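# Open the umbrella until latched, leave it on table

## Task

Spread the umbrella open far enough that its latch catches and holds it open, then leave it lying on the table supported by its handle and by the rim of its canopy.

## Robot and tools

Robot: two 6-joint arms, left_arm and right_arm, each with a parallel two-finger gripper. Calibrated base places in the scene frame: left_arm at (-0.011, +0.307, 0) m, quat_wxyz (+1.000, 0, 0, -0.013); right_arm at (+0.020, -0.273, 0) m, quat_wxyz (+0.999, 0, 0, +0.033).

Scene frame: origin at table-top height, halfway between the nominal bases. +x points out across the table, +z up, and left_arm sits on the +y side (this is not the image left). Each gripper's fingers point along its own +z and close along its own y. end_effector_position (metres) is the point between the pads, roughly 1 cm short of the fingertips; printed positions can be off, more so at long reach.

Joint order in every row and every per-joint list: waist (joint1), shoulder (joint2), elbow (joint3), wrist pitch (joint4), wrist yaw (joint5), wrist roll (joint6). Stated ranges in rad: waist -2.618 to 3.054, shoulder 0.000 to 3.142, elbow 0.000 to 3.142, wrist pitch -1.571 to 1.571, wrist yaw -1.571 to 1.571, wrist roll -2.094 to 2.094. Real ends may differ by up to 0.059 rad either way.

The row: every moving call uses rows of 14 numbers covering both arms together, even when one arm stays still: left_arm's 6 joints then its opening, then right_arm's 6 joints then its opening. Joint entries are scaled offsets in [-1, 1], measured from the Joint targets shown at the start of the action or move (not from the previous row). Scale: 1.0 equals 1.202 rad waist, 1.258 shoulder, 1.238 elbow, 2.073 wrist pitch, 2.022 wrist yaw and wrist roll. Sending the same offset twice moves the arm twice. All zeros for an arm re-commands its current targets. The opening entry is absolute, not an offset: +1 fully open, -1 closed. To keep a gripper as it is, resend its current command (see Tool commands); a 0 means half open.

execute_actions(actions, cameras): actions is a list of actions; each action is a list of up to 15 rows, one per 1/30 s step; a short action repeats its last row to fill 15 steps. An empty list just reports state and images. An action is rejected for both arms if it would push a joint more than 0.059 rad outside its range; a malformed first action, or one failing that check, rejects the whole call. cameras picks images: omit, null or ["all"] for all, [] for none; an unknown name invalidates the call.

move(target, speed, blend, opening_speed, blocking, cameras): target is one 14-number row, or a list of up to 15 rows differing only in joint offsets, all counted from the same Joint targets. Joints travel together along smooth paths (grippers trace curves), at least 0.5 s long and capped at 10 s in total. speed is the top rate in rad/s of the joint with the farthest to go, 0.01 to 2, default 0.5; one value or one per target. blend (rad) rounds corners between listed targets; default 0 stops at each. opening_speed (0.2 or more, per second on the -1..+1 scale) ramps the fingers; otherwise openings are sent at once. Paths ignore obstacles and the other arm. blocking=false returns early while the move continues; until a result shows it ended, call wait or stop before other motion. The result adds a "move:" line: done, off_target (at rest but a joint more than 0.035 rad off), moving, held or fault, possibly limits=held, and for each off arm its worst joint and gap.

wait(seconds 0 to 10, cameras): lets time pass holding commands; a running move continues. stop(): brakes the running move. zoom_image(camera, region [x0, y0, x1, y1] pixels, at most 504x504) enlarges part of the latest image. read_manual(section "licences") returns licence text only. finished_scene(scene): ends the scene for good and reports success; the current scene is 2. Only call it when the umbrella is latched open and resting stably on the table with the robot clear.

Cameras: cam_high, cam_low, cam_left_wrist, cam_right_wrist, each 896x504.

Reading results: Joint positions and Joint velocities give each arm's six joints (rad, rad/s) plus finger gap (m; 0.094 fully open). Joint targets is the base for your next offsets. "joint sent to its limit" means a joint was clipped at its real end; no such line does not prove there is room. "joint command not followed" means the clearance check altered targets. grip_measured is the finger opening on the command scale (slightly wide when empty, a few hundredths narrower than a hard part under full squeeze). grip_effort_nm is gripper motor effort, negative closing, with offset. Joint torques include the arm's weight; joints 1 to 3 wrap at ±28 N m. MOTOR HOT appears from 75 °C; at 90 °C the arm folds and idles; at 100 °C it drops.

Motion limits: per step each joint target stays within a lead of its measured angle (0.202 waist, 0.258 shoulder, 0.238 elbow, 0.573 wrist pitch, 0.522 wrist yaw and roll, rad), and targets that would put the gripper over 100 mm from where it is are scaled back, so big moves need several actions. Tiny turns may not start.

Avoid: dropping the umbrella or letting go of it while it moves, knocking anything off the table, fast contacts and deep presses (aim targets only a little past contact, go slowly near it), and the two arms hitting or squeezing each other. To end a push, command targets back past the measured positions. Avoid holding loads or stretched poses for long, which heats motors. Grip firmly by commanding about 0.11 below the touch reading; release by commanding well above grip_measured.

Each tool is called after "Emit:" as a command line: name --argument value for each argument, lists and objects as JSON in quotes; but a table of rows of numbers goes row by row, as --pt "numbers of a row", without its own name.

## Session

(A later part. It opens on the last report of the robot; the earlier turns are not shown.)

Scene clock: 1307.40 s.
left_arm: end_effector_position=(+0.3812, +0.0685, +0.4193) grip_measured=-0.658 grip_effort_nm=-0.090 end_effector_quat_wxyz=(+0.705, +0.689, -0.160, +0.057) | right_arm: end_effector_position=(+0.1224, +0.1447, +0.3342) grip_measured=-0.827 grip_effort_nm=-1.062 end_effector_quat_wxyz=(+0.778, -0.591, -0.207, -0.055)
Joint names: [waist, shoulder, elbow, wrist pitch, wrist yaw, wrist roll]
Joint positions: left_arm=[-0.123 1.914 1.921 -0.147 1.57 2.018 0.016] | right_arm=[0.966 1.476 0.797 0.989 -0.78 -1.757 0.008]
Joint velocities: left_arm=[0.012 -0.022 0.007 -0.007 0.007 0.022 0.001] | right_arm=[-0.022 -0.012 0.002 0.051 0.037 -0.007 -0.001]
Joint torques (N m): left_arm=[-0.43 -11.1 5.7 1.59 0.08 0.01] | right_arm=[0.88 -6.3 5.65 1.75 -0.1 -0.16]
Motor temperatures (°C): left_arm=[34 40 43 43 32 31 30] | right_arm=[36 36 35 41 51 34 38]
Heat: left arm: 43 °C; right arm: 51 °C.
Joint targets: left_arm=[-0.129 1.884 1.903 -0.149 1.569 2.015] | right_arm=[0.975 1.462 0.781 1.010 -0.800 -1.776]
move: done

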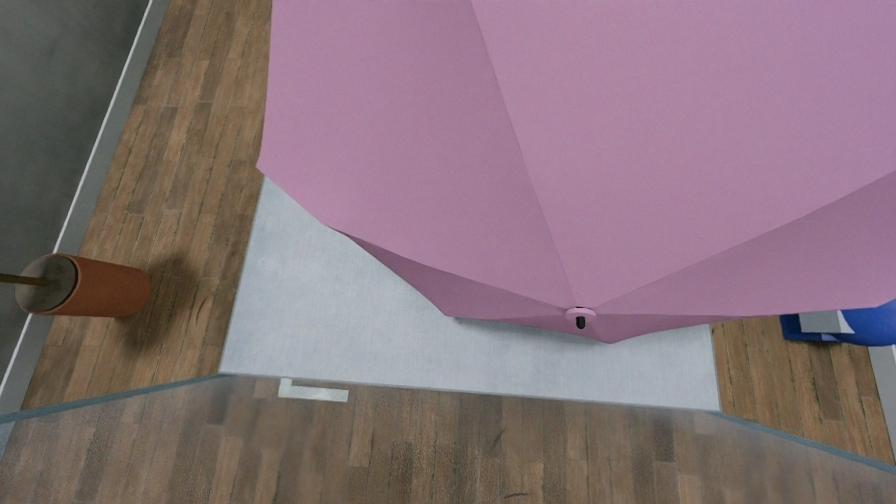

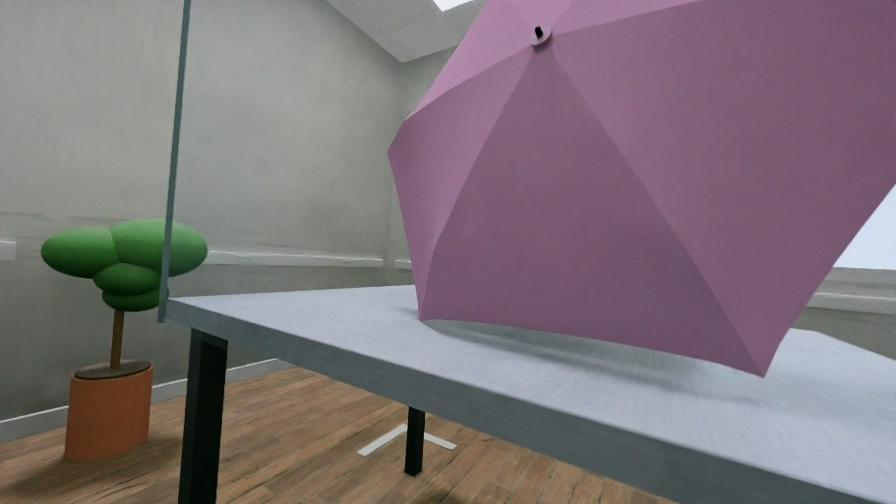

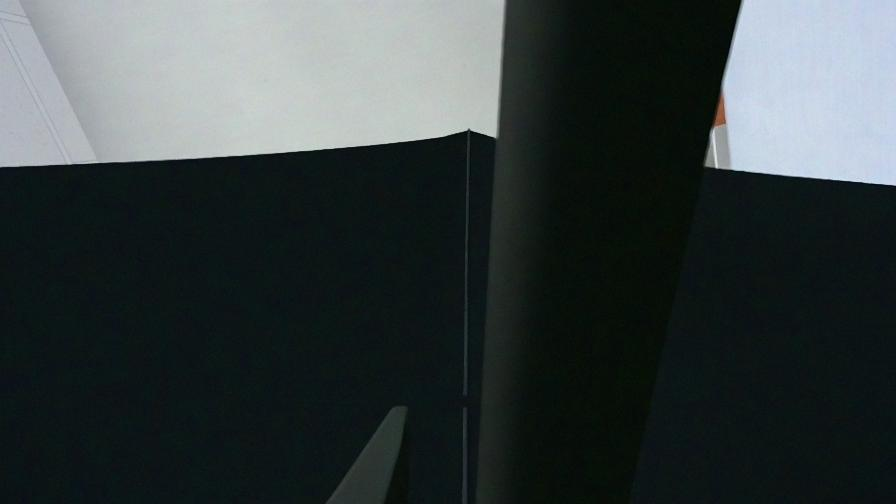

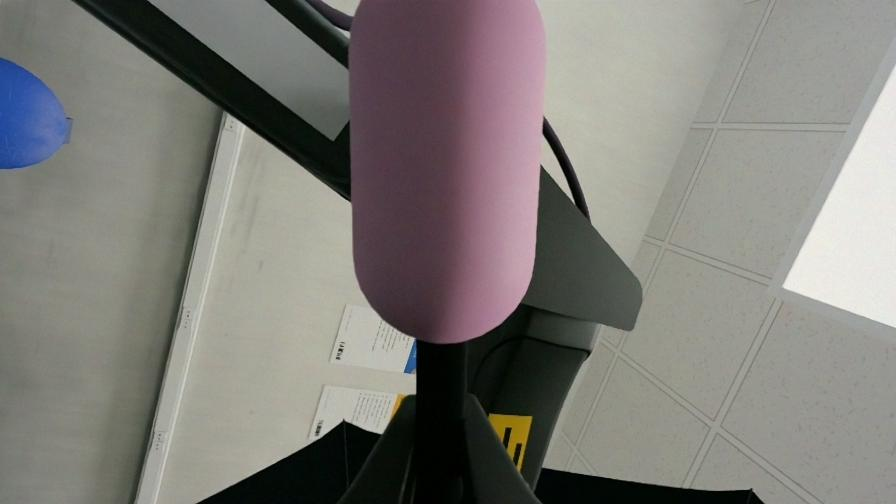

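Emit:
move --target '[0.0358, -0.1447, -0.2496, 0.0617, 0, 0, -0.66, 0, 0, 0, 0, 0, 0, -0.95]' --speed 0.25

Scene clock: 1321.60 s.
left_arm: end_effector_position=(+0.3474, +0.0855, +0.4024) grip_measured=-0.658 grip_effort_nm=-0.090 end_effector_quat_wxyz=(+0.703, +0.691, -0.152, +0.073) | right_arm: end_effector_position=(+0.1176, +0.1452, +0.3287) grip_measured=-0.827 grip_effort_nm=-1.067 end_effector_quat_wxyz=(+0.773, -0.596, -0.211, -0.043)
Joint names: [waist, shoulder, elbow, wrist pitch, wrist yaw, wrist roll]
Joint positions: left_arm=[-0.093 1.727 1.614 -0.013 1.566 2.018 0.016] | right_arm=[0.972 1.476 0.792 0.974 -0.797 -1.756 0.008]
Joint velocities: left_arm=[-0.012 0.002 -0.012 0.037 -0.022 0.022 -0.001] | right_arm=[0.007 -0.022 -0.012 -0.022 -0.007 0.037 -0.001]
Joint torques (N m): left_arm=[0.65 -9.36 5.75 1.53 0.11 0.01] | right_arm=[0.36 -6.3 6 1.91 0.08 -0.16]
Motor temperatures (°C): left_arm=[34 43 42 43 32 31 30] | right_arm=[35 36 35 43 45 34 38]
Heat: left arm: 43 °C; right arm: 45 °C.
Joint targets: left_arm=[-0.085 1.702 1.594 -0.021 1.569 2.015] | right_arm=[0.976 1.462 0.781 1.010 -0.800 -1.776]
move: off_target (right_arm); right_arm: the wrist pitch is farthest, 0.036 rad from its target

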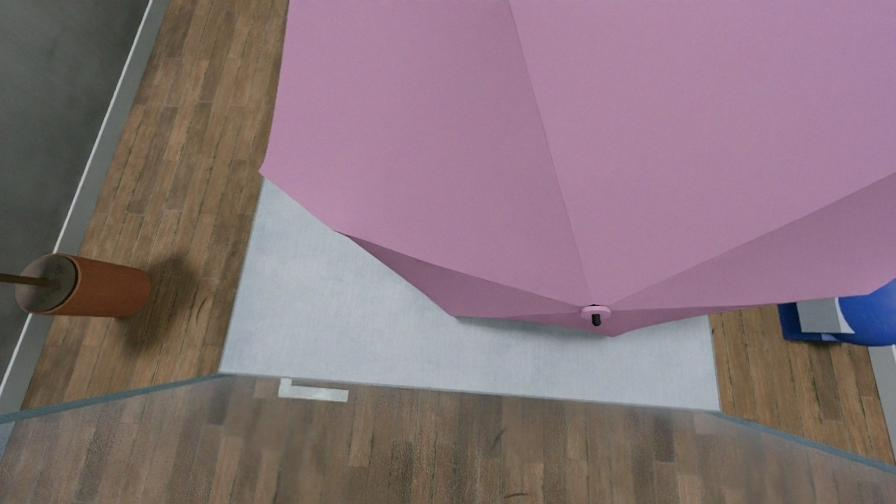

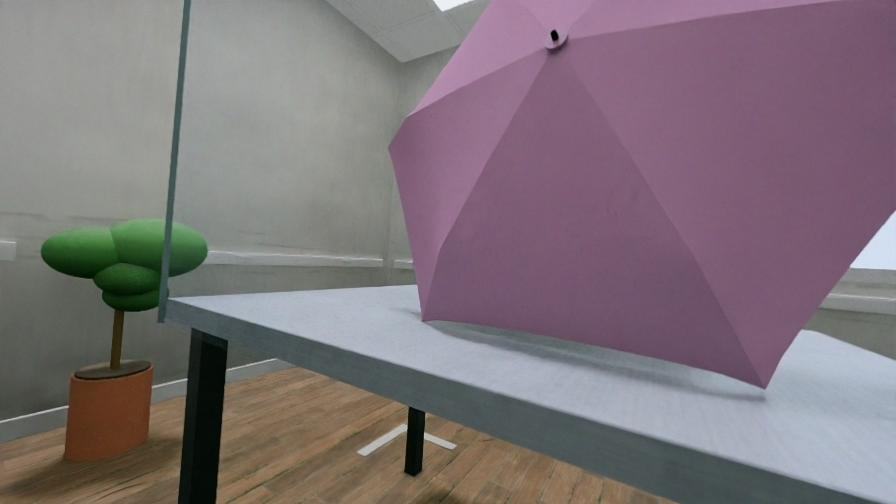

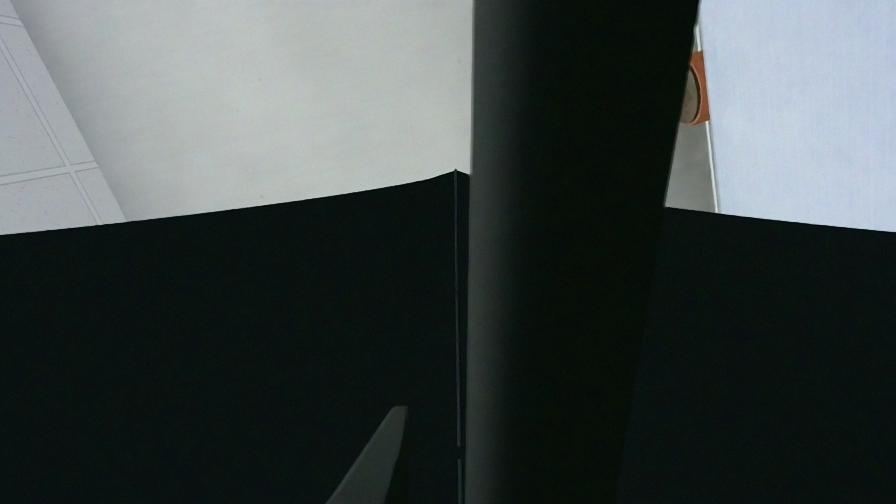

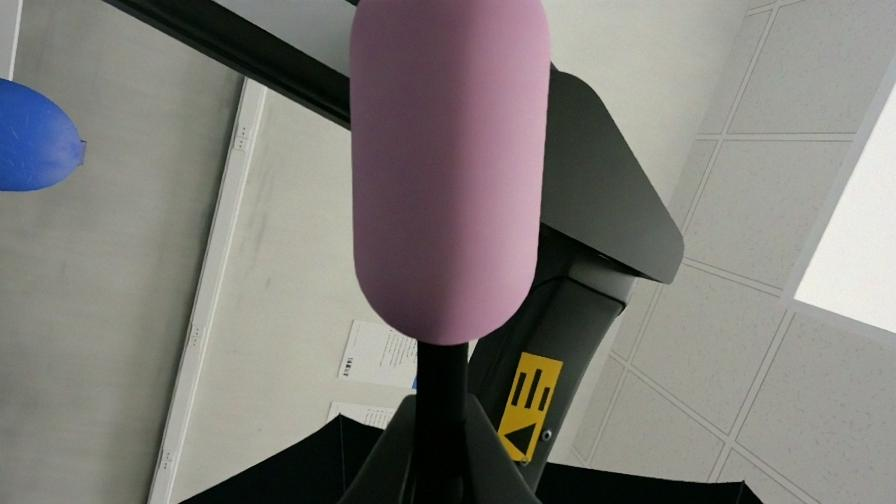

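Emit:
zoom_image --camera "cam_low" --region '[380, 240, 840, 440]'

Emit:
zoom_image --camera "cam_right_wrist" --region '[150, 300, 790, 504]'

Scaled by 1.096 from the camera's 896x504 image, which has a finer 1280x720 frame.

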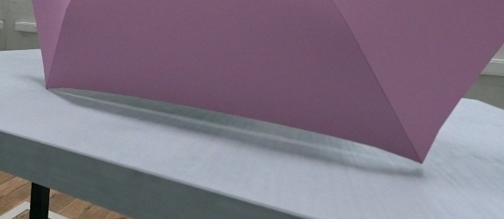

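Region (150, 300, 790, 504) is 640x204 pixels. A region can be at most 504 by 504 pixels.

Emit:
move --target '[0.0279, -0.1609, -0.1813, 0.0102, 0, 0, -0.66, 0, -0.0207, 0.0347, -0.0328, 0, 0, -0.95]' --speed 0.25

Scene clock: 1355.07 s.
left_arm: end_effector_position=(+0.3085, +0.1020, +0.3958) grip_measured=-0.658 grip_effort_nm=-0.081 end_effector_quat_wxyz=(+0.700, +0.697, -0.129, +0.090) | right_arm: end_effector_position=(+0.1077, +0.1434, +0.3274) grip_measured=-0.827 grip_effort_nm=-1.057 end_effector_quat_wxyz=(+0.769, -0.598, -0.225, -0.026)
Joint names: [waist, shoulder, elbow, wrist pitch, wrist yaw, wrist roll]
Joint positions: left_arm=[-0.058 1.532 1.386 0.006 1.542 2.021 0.016] | right_arm=[0.98 1.464 0.792 0.948 -0.831 -1.759 0.008]
Joint velocities: left_arm=[-0.002 -0.002 0.002 -0.007 -0.007 -0.051 0] | right_arm=[-0.002 -0.002 0.012 -0.037 -0.007 -0.022 0]
Joint torques (N m): left_arm=[0.53 -8.32 5.98 1.57 0.34 -0.02] | right_arm=[-0.5 -7.3 9.88 1.52 0.46 -0.14]
Motor temperatures (°C): left_arm=[34 41 41 42 32 31 30] | right_arm=[34 37 35 44 40 34 38]
Heat: left arm: 42 °C; right arm: 44 °C.
Joint targets: left_arm=[-0.052 1.499 1.370 0.000 1.569 2.015] | right_arm=[0.975 1.436 0.824 0.942 -0.800 -1.776]
move: done

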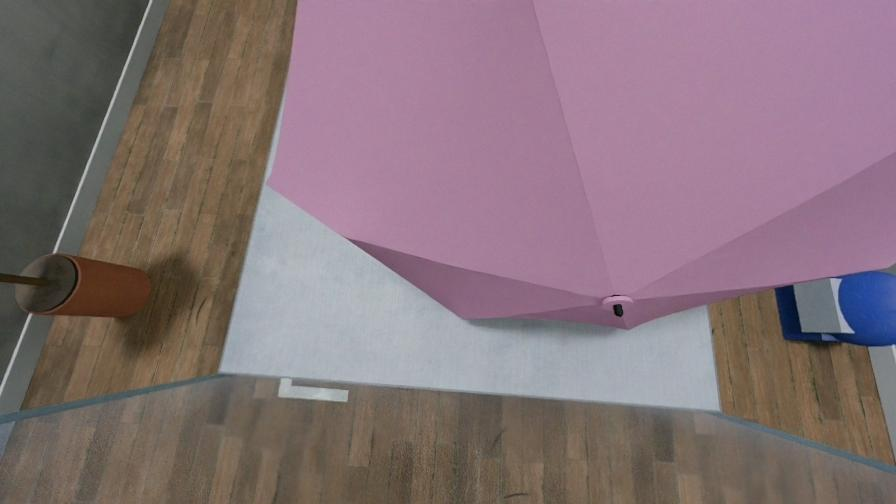

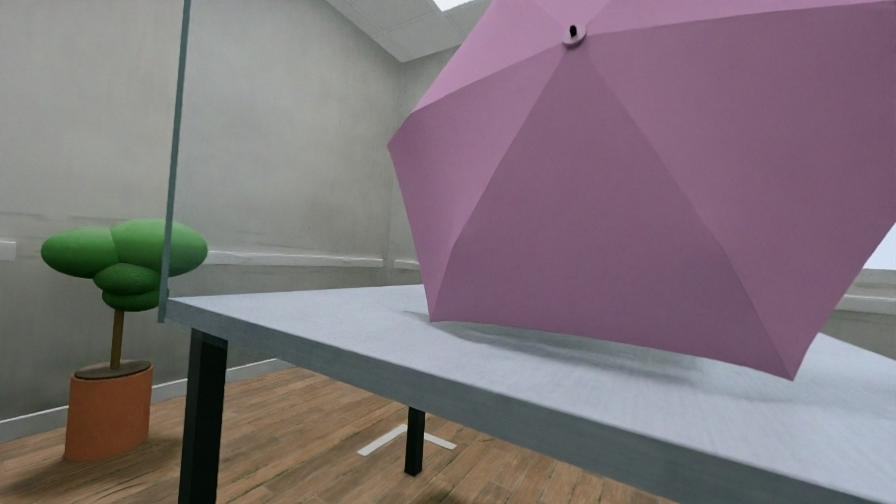

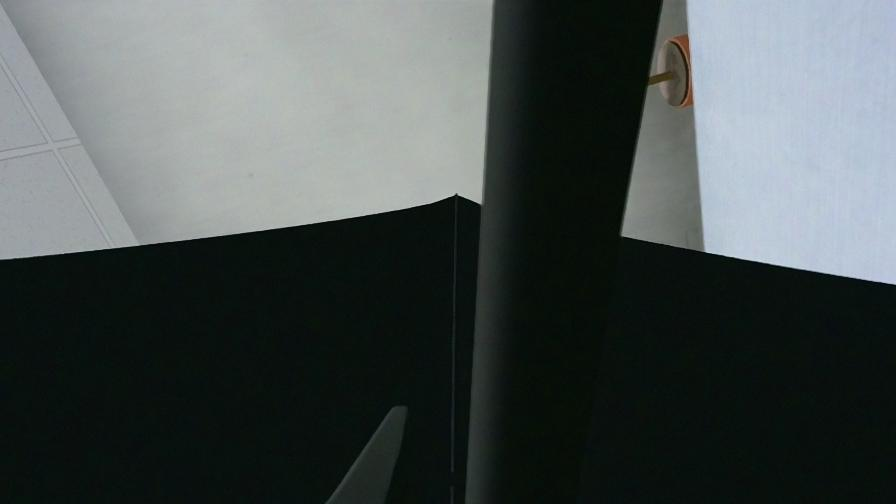

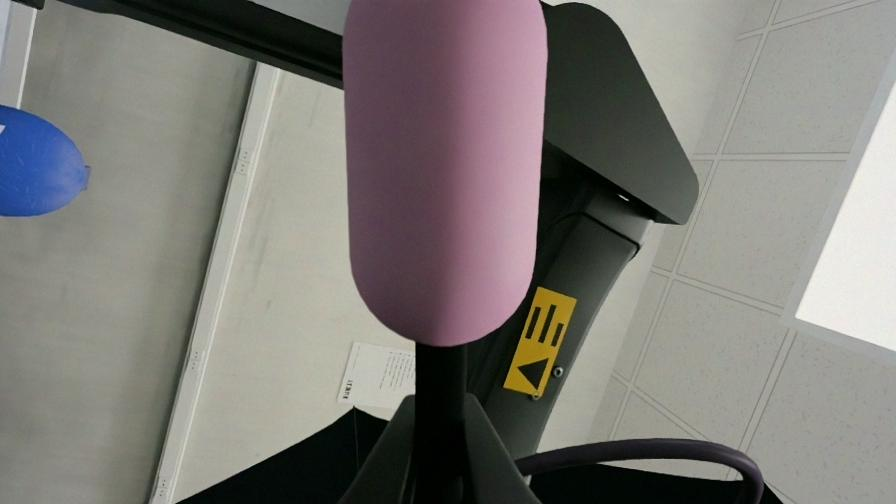

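Emit:
zoom_image --camera "cam_high" --region '[430, 230, 730, 400]'

Emit:
zoom_image --camera "cam_low" --region '[370, 0, 870, 420]'

Scaled by 1.680 from the camera's 896x504 image, which has a finer 1280x720 frame.

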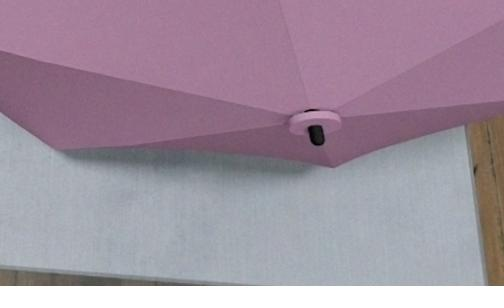

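Scaled by 1.008 from the camera's 896x504 image, which has a finer 1280x720 frame.

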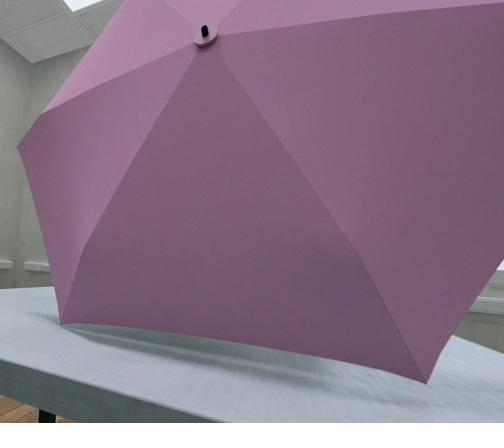

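Emit:
move --target '[0.025, 0, 0, 0, 0, 0, -0.66, 0, 0, 0, 0, 0, 0, -0.95]' --speed 0.15

Scene clock: 1410.53 s.
left_arm: end_effector_position=(+0.3120, +0.1098, +0.3960) grip_measured=-0.658 grip_effort_nm=-0.076 end_effector_quat_wxyz=(+0.700, +0.697, -0.123, +0.096) | right_arm: end_effector_position=(+0.1079, +0.1435, +0.3269) grip_measured=-0.827 grip_effort_nm=-1.053 end_effector_quat_wxyz=(+0.768, -0.599, -0.225, -0.026)
Joint names: [waist, shoulder, elbow, wrist pitch, wrist yaw, wrist roll]
Joint positions: left_arm=[-0.034 1.532 1.386 0.006 1.55 2.021 0.016] | right_arm=[0.98 1.464 0.792 0.945 -0.83 -1.76 0.008]
Joint velocities: left_arm=[-0.002 -0.027 -0.002 0.022 0.022 0.051 0] | right_arm=[0.007 0.022 -0.002 0.022 -0.007 -0.007 0.001]
Joint torques (N m): left_arm=[1.06 -8.35 6.01 1.57 0.27 -0.02] | right_arm=[-0.54 -7.32 9.87 1.51 0.47 -0.15]
Motor temperatures (°C): left_arm=[34 41 42 41 32 31 30] | right_arm=[34 36 37 43 38 34 38]
Heat: left arm: 42 °C; right arm: 43 °C.
Joint targets: left_arm=[-0.022 1.499 1.370 0.000 1.569 2.015] | right_arm=[0.975 1.436 0.824 0.942 -0.800 -1.776]
move: done

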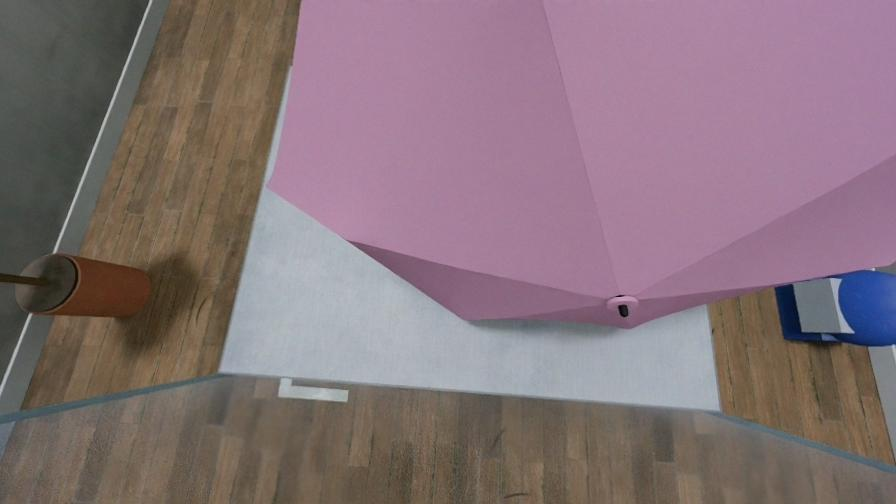

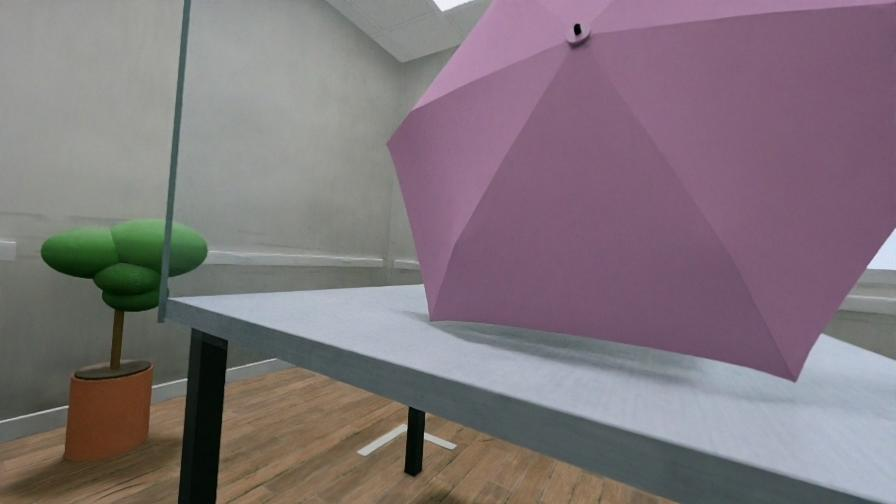

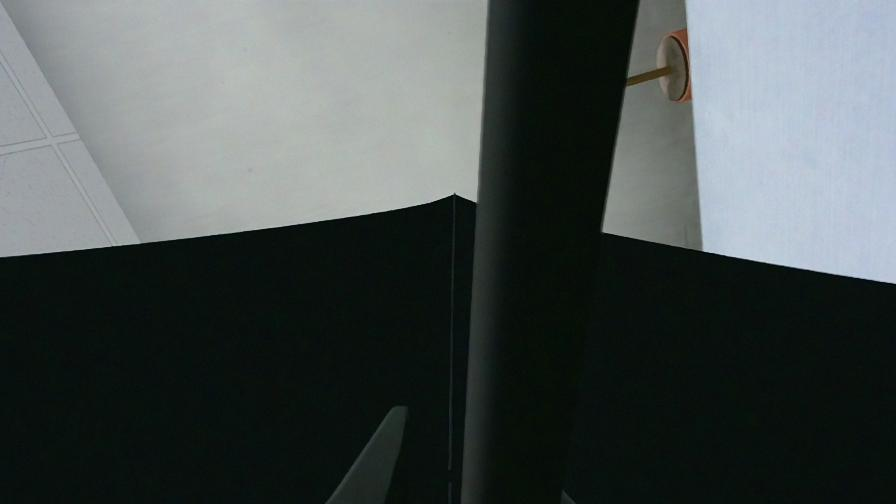

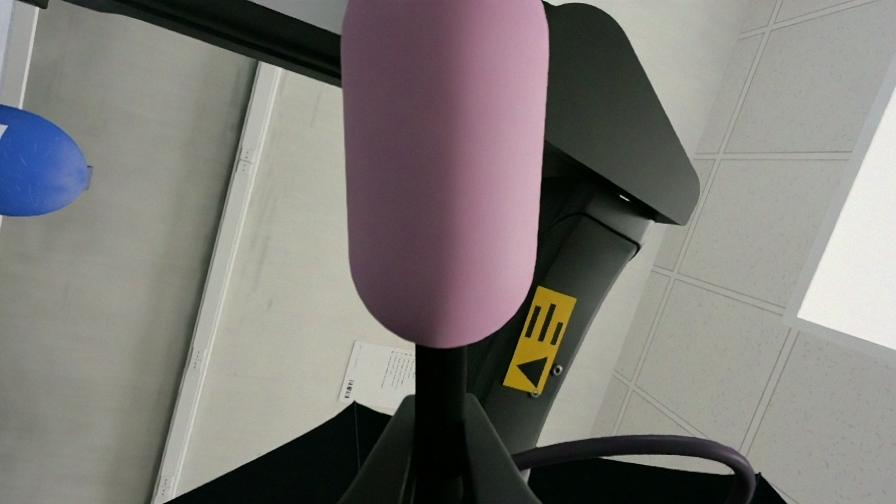

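Emit:
move --target '[0, 0, 0, 0, 0, 0, -0.95, 0, 0, 0, 0, 0, 0, -0.95]' --opening_speed 0.3

Scene clock: 1414.37 s.
left_arm: end_effector_position=(+0.3124, +0.1097, +0.3952) grip_measured=-0.907 grip_effort_nm=-1.013 end_effector_quat_wxyz=(+0.698, +0.696, -0.130, +0.104) | right_arm: end_effector_position=(+0.1076, +0.1430, +0.3290) grip_measured=-0.827 grip_effort_nm=-1.062 end_effector_quat_wxyz=(+0.769, -0.596, -0.228, -0.030)
Joint names: [waist, shoulder, elbow, wrist pitch, wrist yaw, wrist roll]
Joint positions: left_arm=[-0.034 1.532 1.382 0.015 1.548 2.037 0.004] | right_arm=[0.98 1.461 0.794 0.945 -0.83 -1.767 0.008]
Joint velocities: left_arm=[-0.012 -0.007 -0.012 0.051 -0.037 -0.007 -0.001] | right_arm=[-0.012 -0.002 0.002 0.007 0.066 -0.022 -0.001]
Joint torques (N m): left_arm=[1.06 -8.34 6.31 1.47 0.28 -0.2] | right_arm=[-0.51 -7.06 9.66 1.53 0.46 -0.06]
Motor temperatures (°C): left_arm=[34 41 42 41 32 31 30] | right_arm=[34 36 37 43 38 34 38]
Heat: left arm: 42 °C; right arm: 43 °C.
Joint targets: left_arm=[-0.022 1.499 1.369 0.000 1.569 2.015] | right_arm=[0.975 1.436 0.824 0.942 -0.800 -1.776]
move: done

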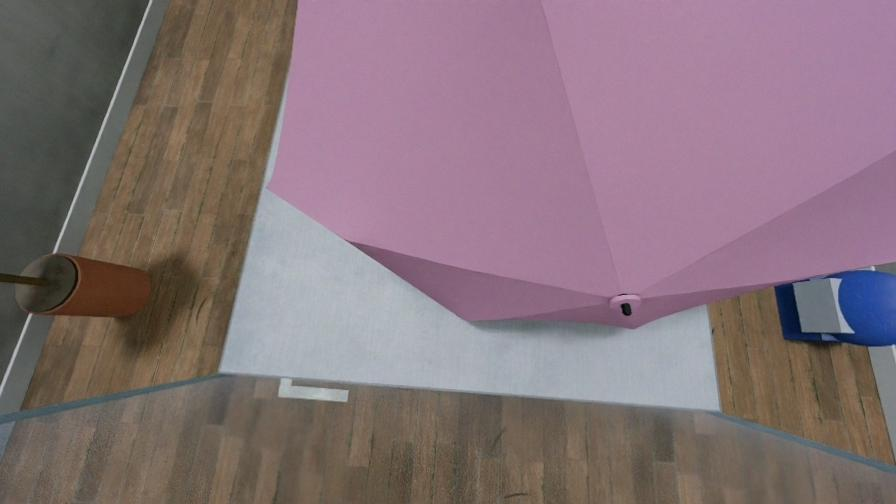

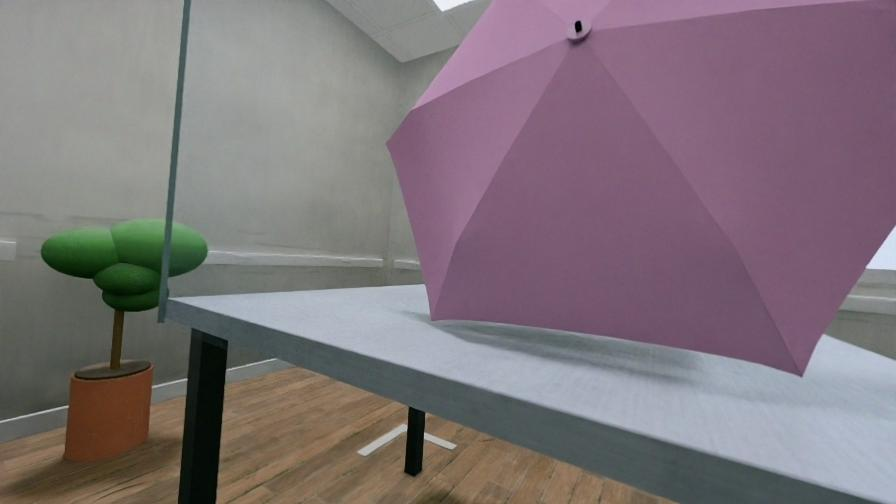

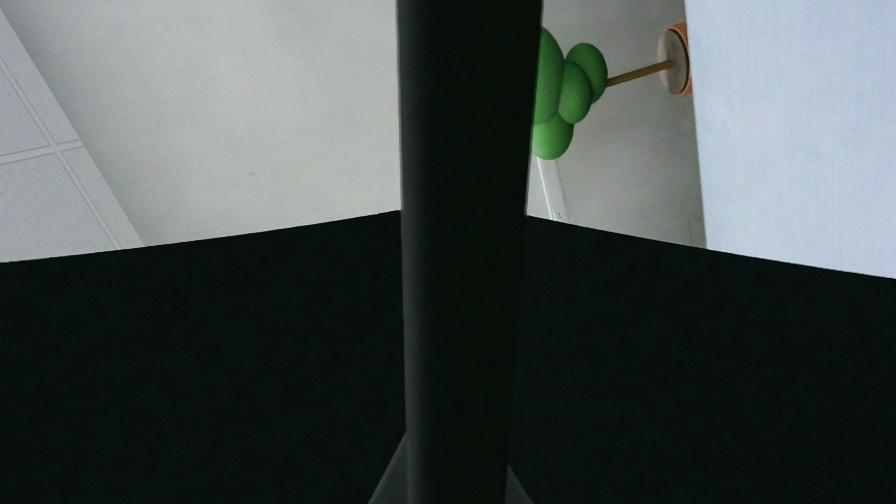

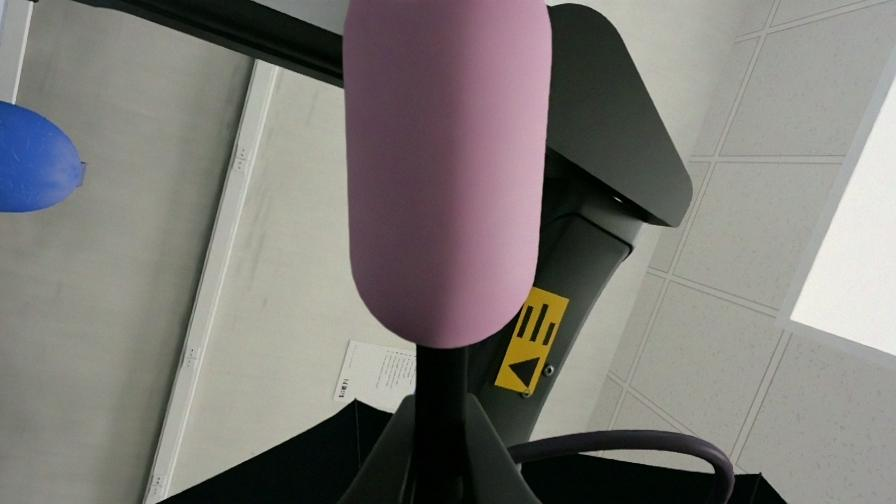

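Emit:
move --target '[0, 0, 0, 0, 0, 0, -0.95, 0, 0, 0, 0, 0, 0, -0.6]' --opening_speed 0.3

Scene clock: 1418.50 s.
left_arm: end_effector_position=(+0.3128, +0.1116, +0.3949) grip_measured=-0.907 grip_effort_nm=-1.038 end_effector_quat_wxyz=(+0.699, +0.697, -0.124, +0.098) | right_arm: end_effector_position=(+0.1098, +0.1436, +0.3295) grip_measured=-0.602 grip_effort_nm=0.090 end_effector_quat_wxyz=(+0.770, -0.596, -0.224, -0.036)
Joint names: [waist, shoulder, elbow, wrist pitch, wrist yaw, wrist roll]
Joint positions: left_arm=[-0.028 1.532 1.382 0.009 1.553 2.026 0.004] | right_arm=[0.98 1.461 0.794 0.945 -0.817 -1.772 0.019]
Joint velocities: left_arm=[-0.017 -0.017 0.017 -0.022 -0.037 -0.007 -0.001] | right_arm=[0.007 -0.002 0.007 0.051 -0.037 -0.037 0]
Joint torques (N m): left_arm=[0.58 -8.34 6.3 1.54 0.25 -0.09] | right_arm=[-0.53 -7.01 9.63 1.53 0.31 -0.03]
Motor temperatures (°C): left_arm=[34 41 42 41 32 31 31] | right_arm=[34 36 37 43 38 34 38]
Heat: left arm: 42 °C; right arm: 43 °C.
Joint targets: left_arm=[-0.022 1.499 1.369 0.000 1.569 2.015] | right_arm=[0.975 1.436 0.824 0.942 -0.800 -1.776]
move: done

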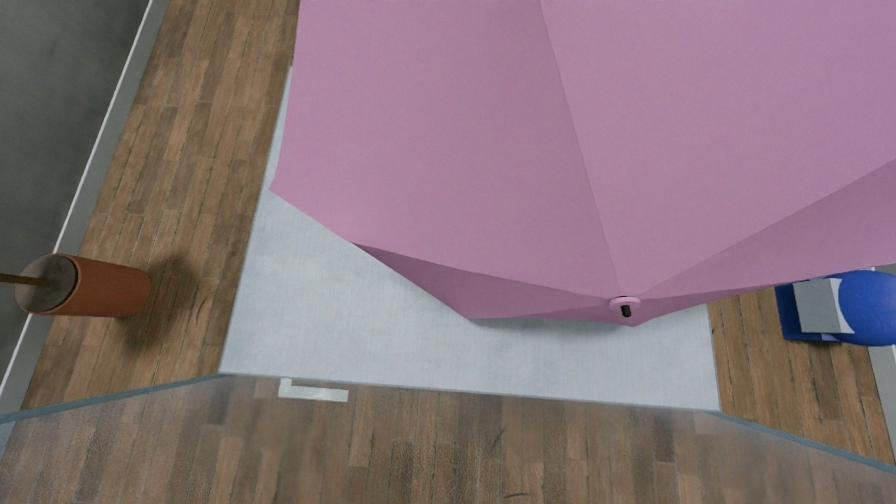

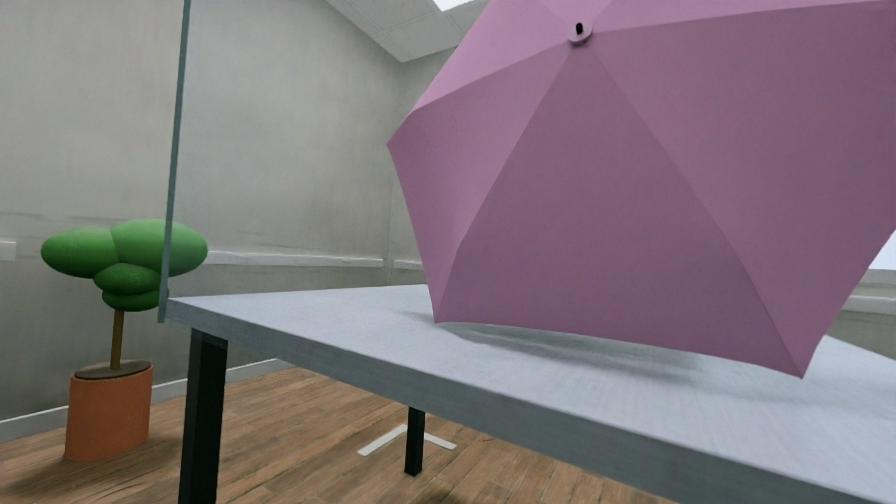

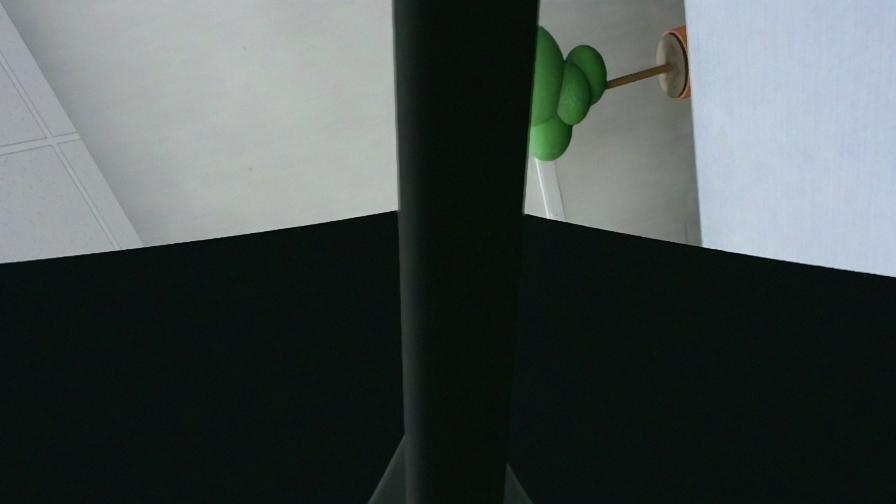

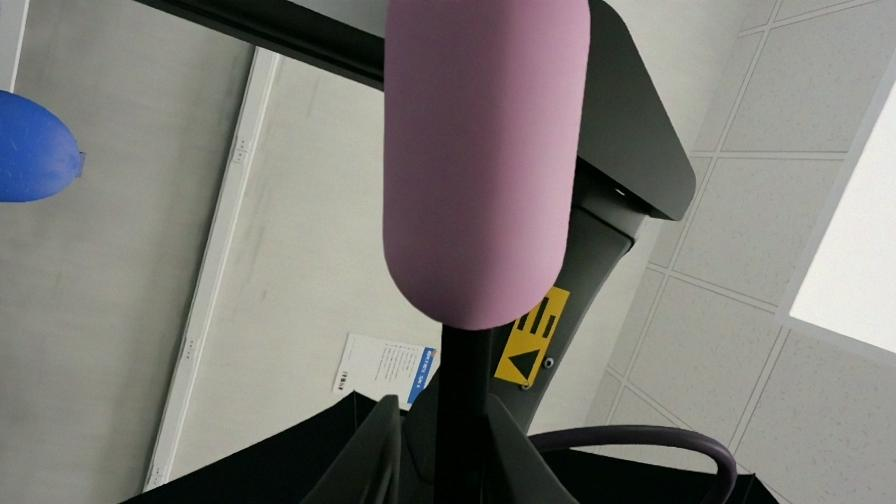

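Emit:
move --target '[0, 0, 0, 0, 0, 0, -0.95, 0, 0, 0, 0, 0, 0, 0.4]' --opening_speed 0.6 --cameras '["cam_low", "cam_right_wrist"]'

Scene clock: 1422.30 s.
left_arm: end_effector_position=(+0.3125, +0.1116, +0.3948) grip_measured=-0.907 grip_effort_nm=-1.038 end_effector_quat_wxyz=(+0.700, +0.697, -0.123, +0.097) | right_arm: end_effector_position=(+0.1099, +0.1437, +0.3296) grip_measured=+0.398 grip_effort_nm=0.085 end_effector_quat_wxyz=(+0.770, -0.596, -0.224, -0.037)
Joint names: [waist, shoulder, elbow, wrist pitch, wrist yaw, wrist roll]
Joint positions: left_arm=[-0.028 1.532 1.382 0.008 1.554 2.024 0.004] | right_arm=[0.98 1.461 0.794 0.945 -0.816 -1.772 0.066]
Joint velocities: left_arm=[-0.012 0.007 -0.007 -0.037 -0.037 0.081 -0.001] | right_arm=[-0.007 0.002 -0.017 -0.066 -0.037 -0.037 -0.001]
Joint torques (N m): left_arm=[0.58 -8.34 6.28 1.54 0.23 -0.06] | right_arm=[-0.54 -7.02 9.68 1.54 0.3 -0.03]
Motor temperatures (°C): left_arm=[34 41 42 41 32 31 31] | right_arm=[34 37 37 43 38 34 38]
Heat: left arm: 42 °C; right arm: 43 °C.
Joint targets: left_arm=[-0.022 1.499 1.369 0.000 1.569 2.015] | right_arm=[0.975 1.436 0.824 0.942 -0.800 -1.776]
move: done
Images, in order (width x height): cam_low 896x504, cam_right_wrist 896x504.

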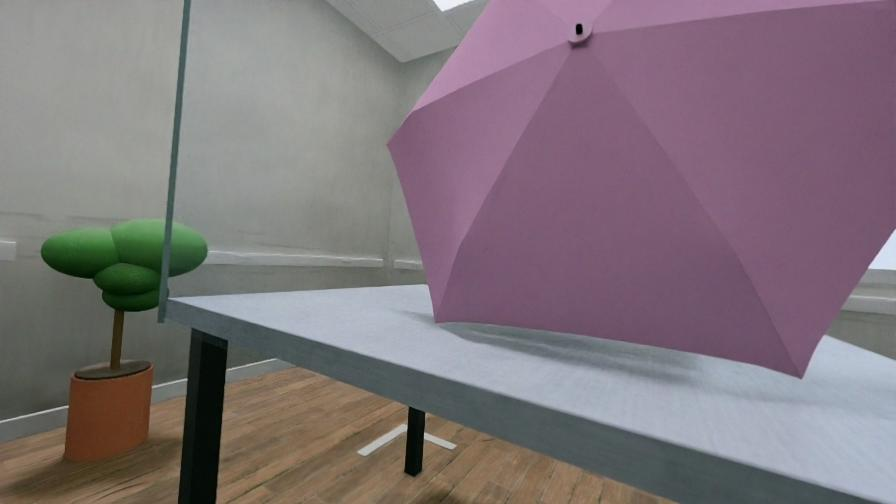

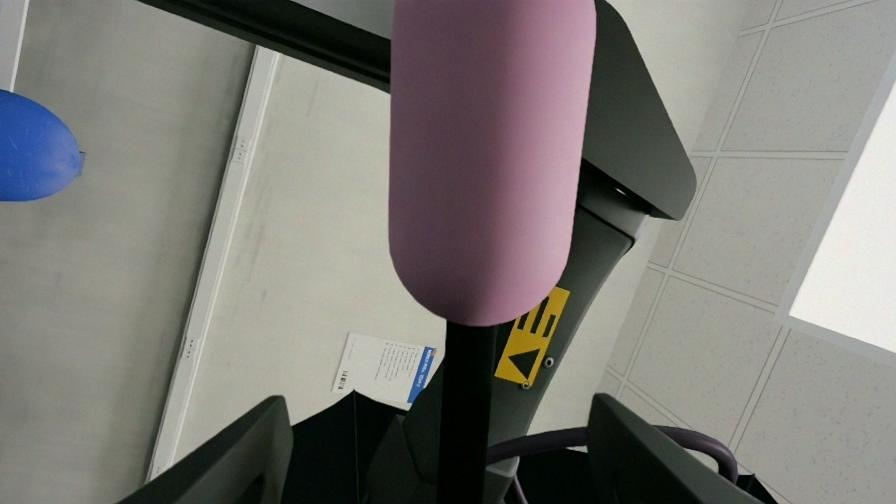

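Emit:
move --target '[0, 0, 0, 0, 0, 0, -0.95, -0.2592, -0.0967, -0.2251, 0.1296, -0.1546, 0.1129, 0.4]' --speed 0.3

Scene clock: 1433.97 s.
left_arm: end_effector_position=(+0.3125, +0.1116, +0.3948) grip_measured=-0.907 grip_effort_nm=-1.038 end_effector_quat_wxyz=(+0.700, +0.697, -0.123, +0.097) | right_arm: end_effector_position=(+0.1447, +0.0552, +0.3101) grip_measured=+0.398 grip_effort_nm=0.081 end_effector_quat_wxyz=(+0.770, -0.600, -0.216, -0.029)
Joint names: [waist, shoulder, elbow, wrist pitch, wrist yaw, wrist roll]
Joint positions: left_arm=[-0.028 1.532 1.382 0.008 1.554 2.024 0.004] | right_arm=[0.668 1.335 0.564 1.201 -1.107 -1.565 0.066]
Joint velocities: left_arm=[0.007 -0.007 -0.012 0.007 -0.007 -0.051 0] | right_arm=[-0.012 -0.022 -0.022 0.037 -0.007 0.037 0]
Joint torques (N m): left_arm=[0.59 -8.34 6.27 1.56 0.23 -0.06] | right_arm=[-0.36 -5.27 4.98 1.38 0.17 0.18]
Motor temperatures (°C): left_arm=[34 41 42 41 32 31 31] | right_arm=[34 37 37 43 38 34 37]
Heat: left arm: 42 °C; right arm: 43 °C.
Joint targets: left_arm=[-0.022 1.499 1.369 0.000 1.569 2.015] | right_arm=[0.664 1.314 0.545 1.211 -1.112 -1.547]
move: done

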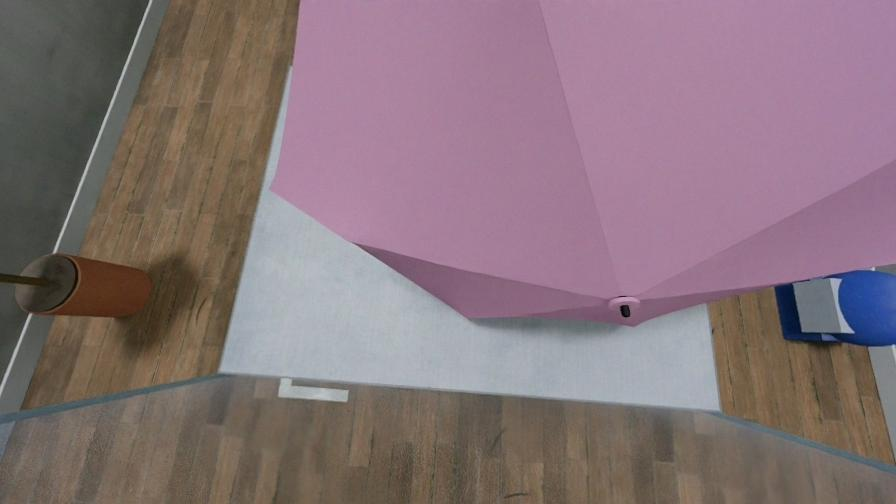

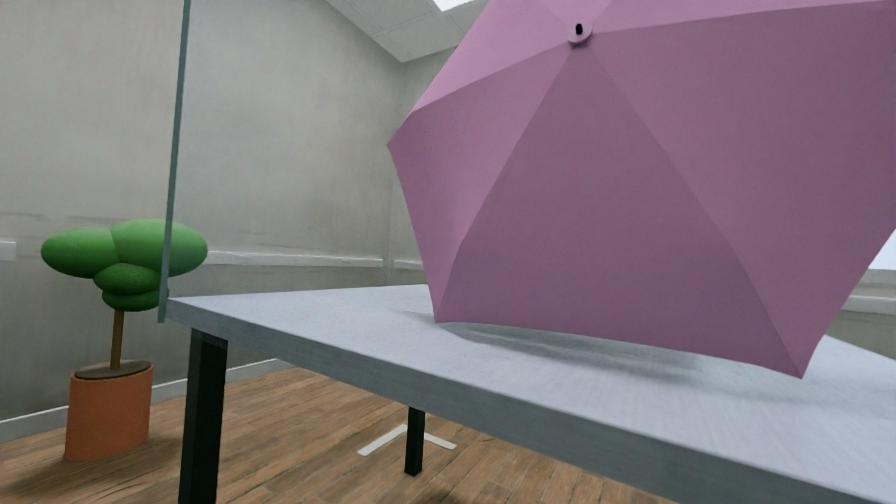

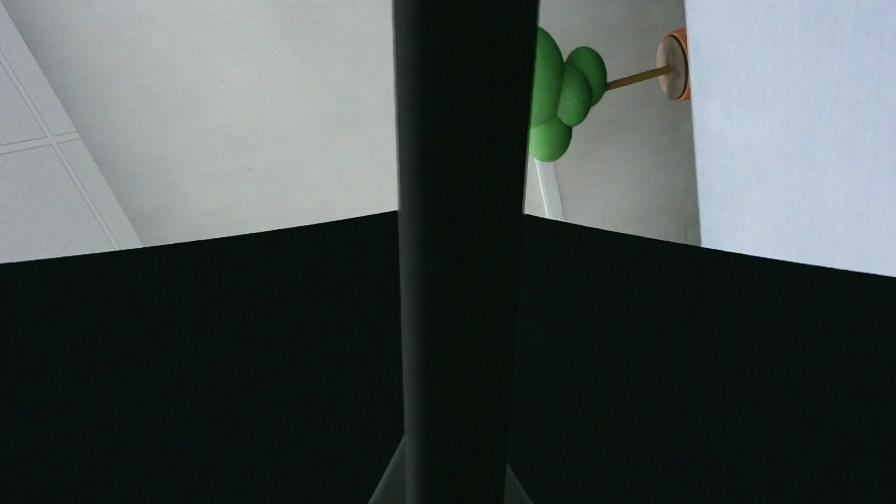

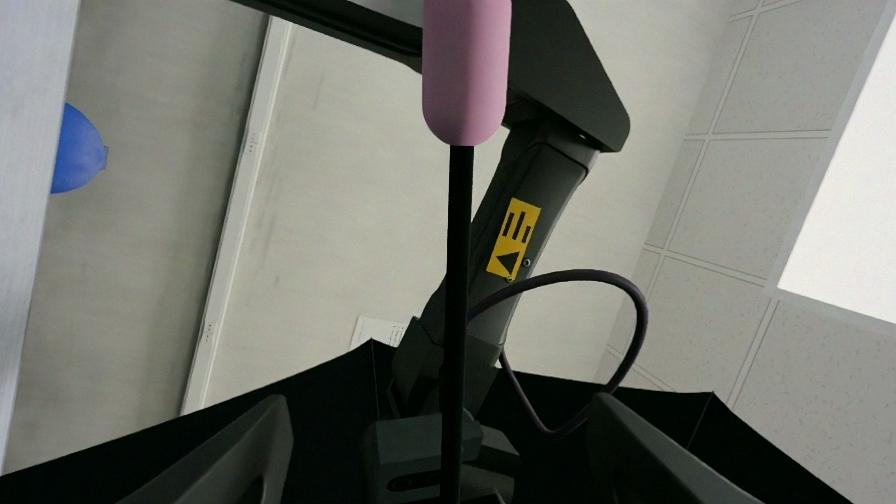

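Emit:
move --target '[0, 0, 0, 0, 0, 0, -0.95, -0.4576, 0, 0, 0, 0, 0, 0.4]' --speed 0.5 --cameras '["cam_right_wrist"]'

Scene clock: 1440.70 s.
left_arm: end_effector_position=(+0.3124, +0.1116, +0.3948) grip_measured=-0.907 grip_effort_nm=-1.038 end_effector_quat_wxyz=(+0.700, +0.697, -0.123, +0.096) | right_arm: end_effector_position=(+0.2974, -0.0583, +0.3100) grip_measured=+0.398 grip_effort_nm=0.076 end_effector_quat_wxyz=(+0.733, -0.637, -0.046, -0.236)
Joint names: [waist, shoulder, elbow, wrist pitch, wrist yaw, wrist roll]
Joint positions: left_arm=[-0.028 1.532 1.382 0.007 1.555 2.024 0.004] | right_arm=[0.117 1.335 0.564 1.202 -1.111 -1.564 0.066]
Joint velocities: left_arm=[0.002 0.007 0.007 -0.051 -0.037 -0.022 0] | right_arm=[-0.017 0.002 -0.002 0.066 -0.037 0.11 -0.001]
Joint torques (N m): left_arm=[0.55 -8.35 6.3 1.55 0.23 -0.06] | right_arm=[-0.34 -5.23 4.96 1.37 0.21 0.18]
Motor temperatures (°C): left_arm=[34 41 42 41 32 31 32] | right_arm=[34 37 37 42 37 34 37]
Heat: left arm: 42 °C; right arm: 42 °C.
Joint targets: left_arm=[-0.022 1.499 1.369 0.000 1.569 2.015] | right_arm=[0.114 1.314 0.545 1.211 -1.112 -1.547]
move: done
Images, in order (width x height): cam_right_wrist 896x504.

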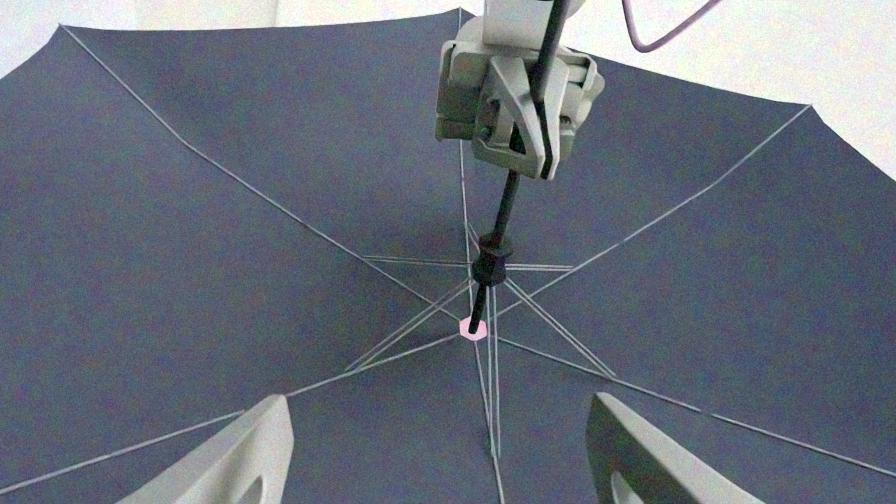

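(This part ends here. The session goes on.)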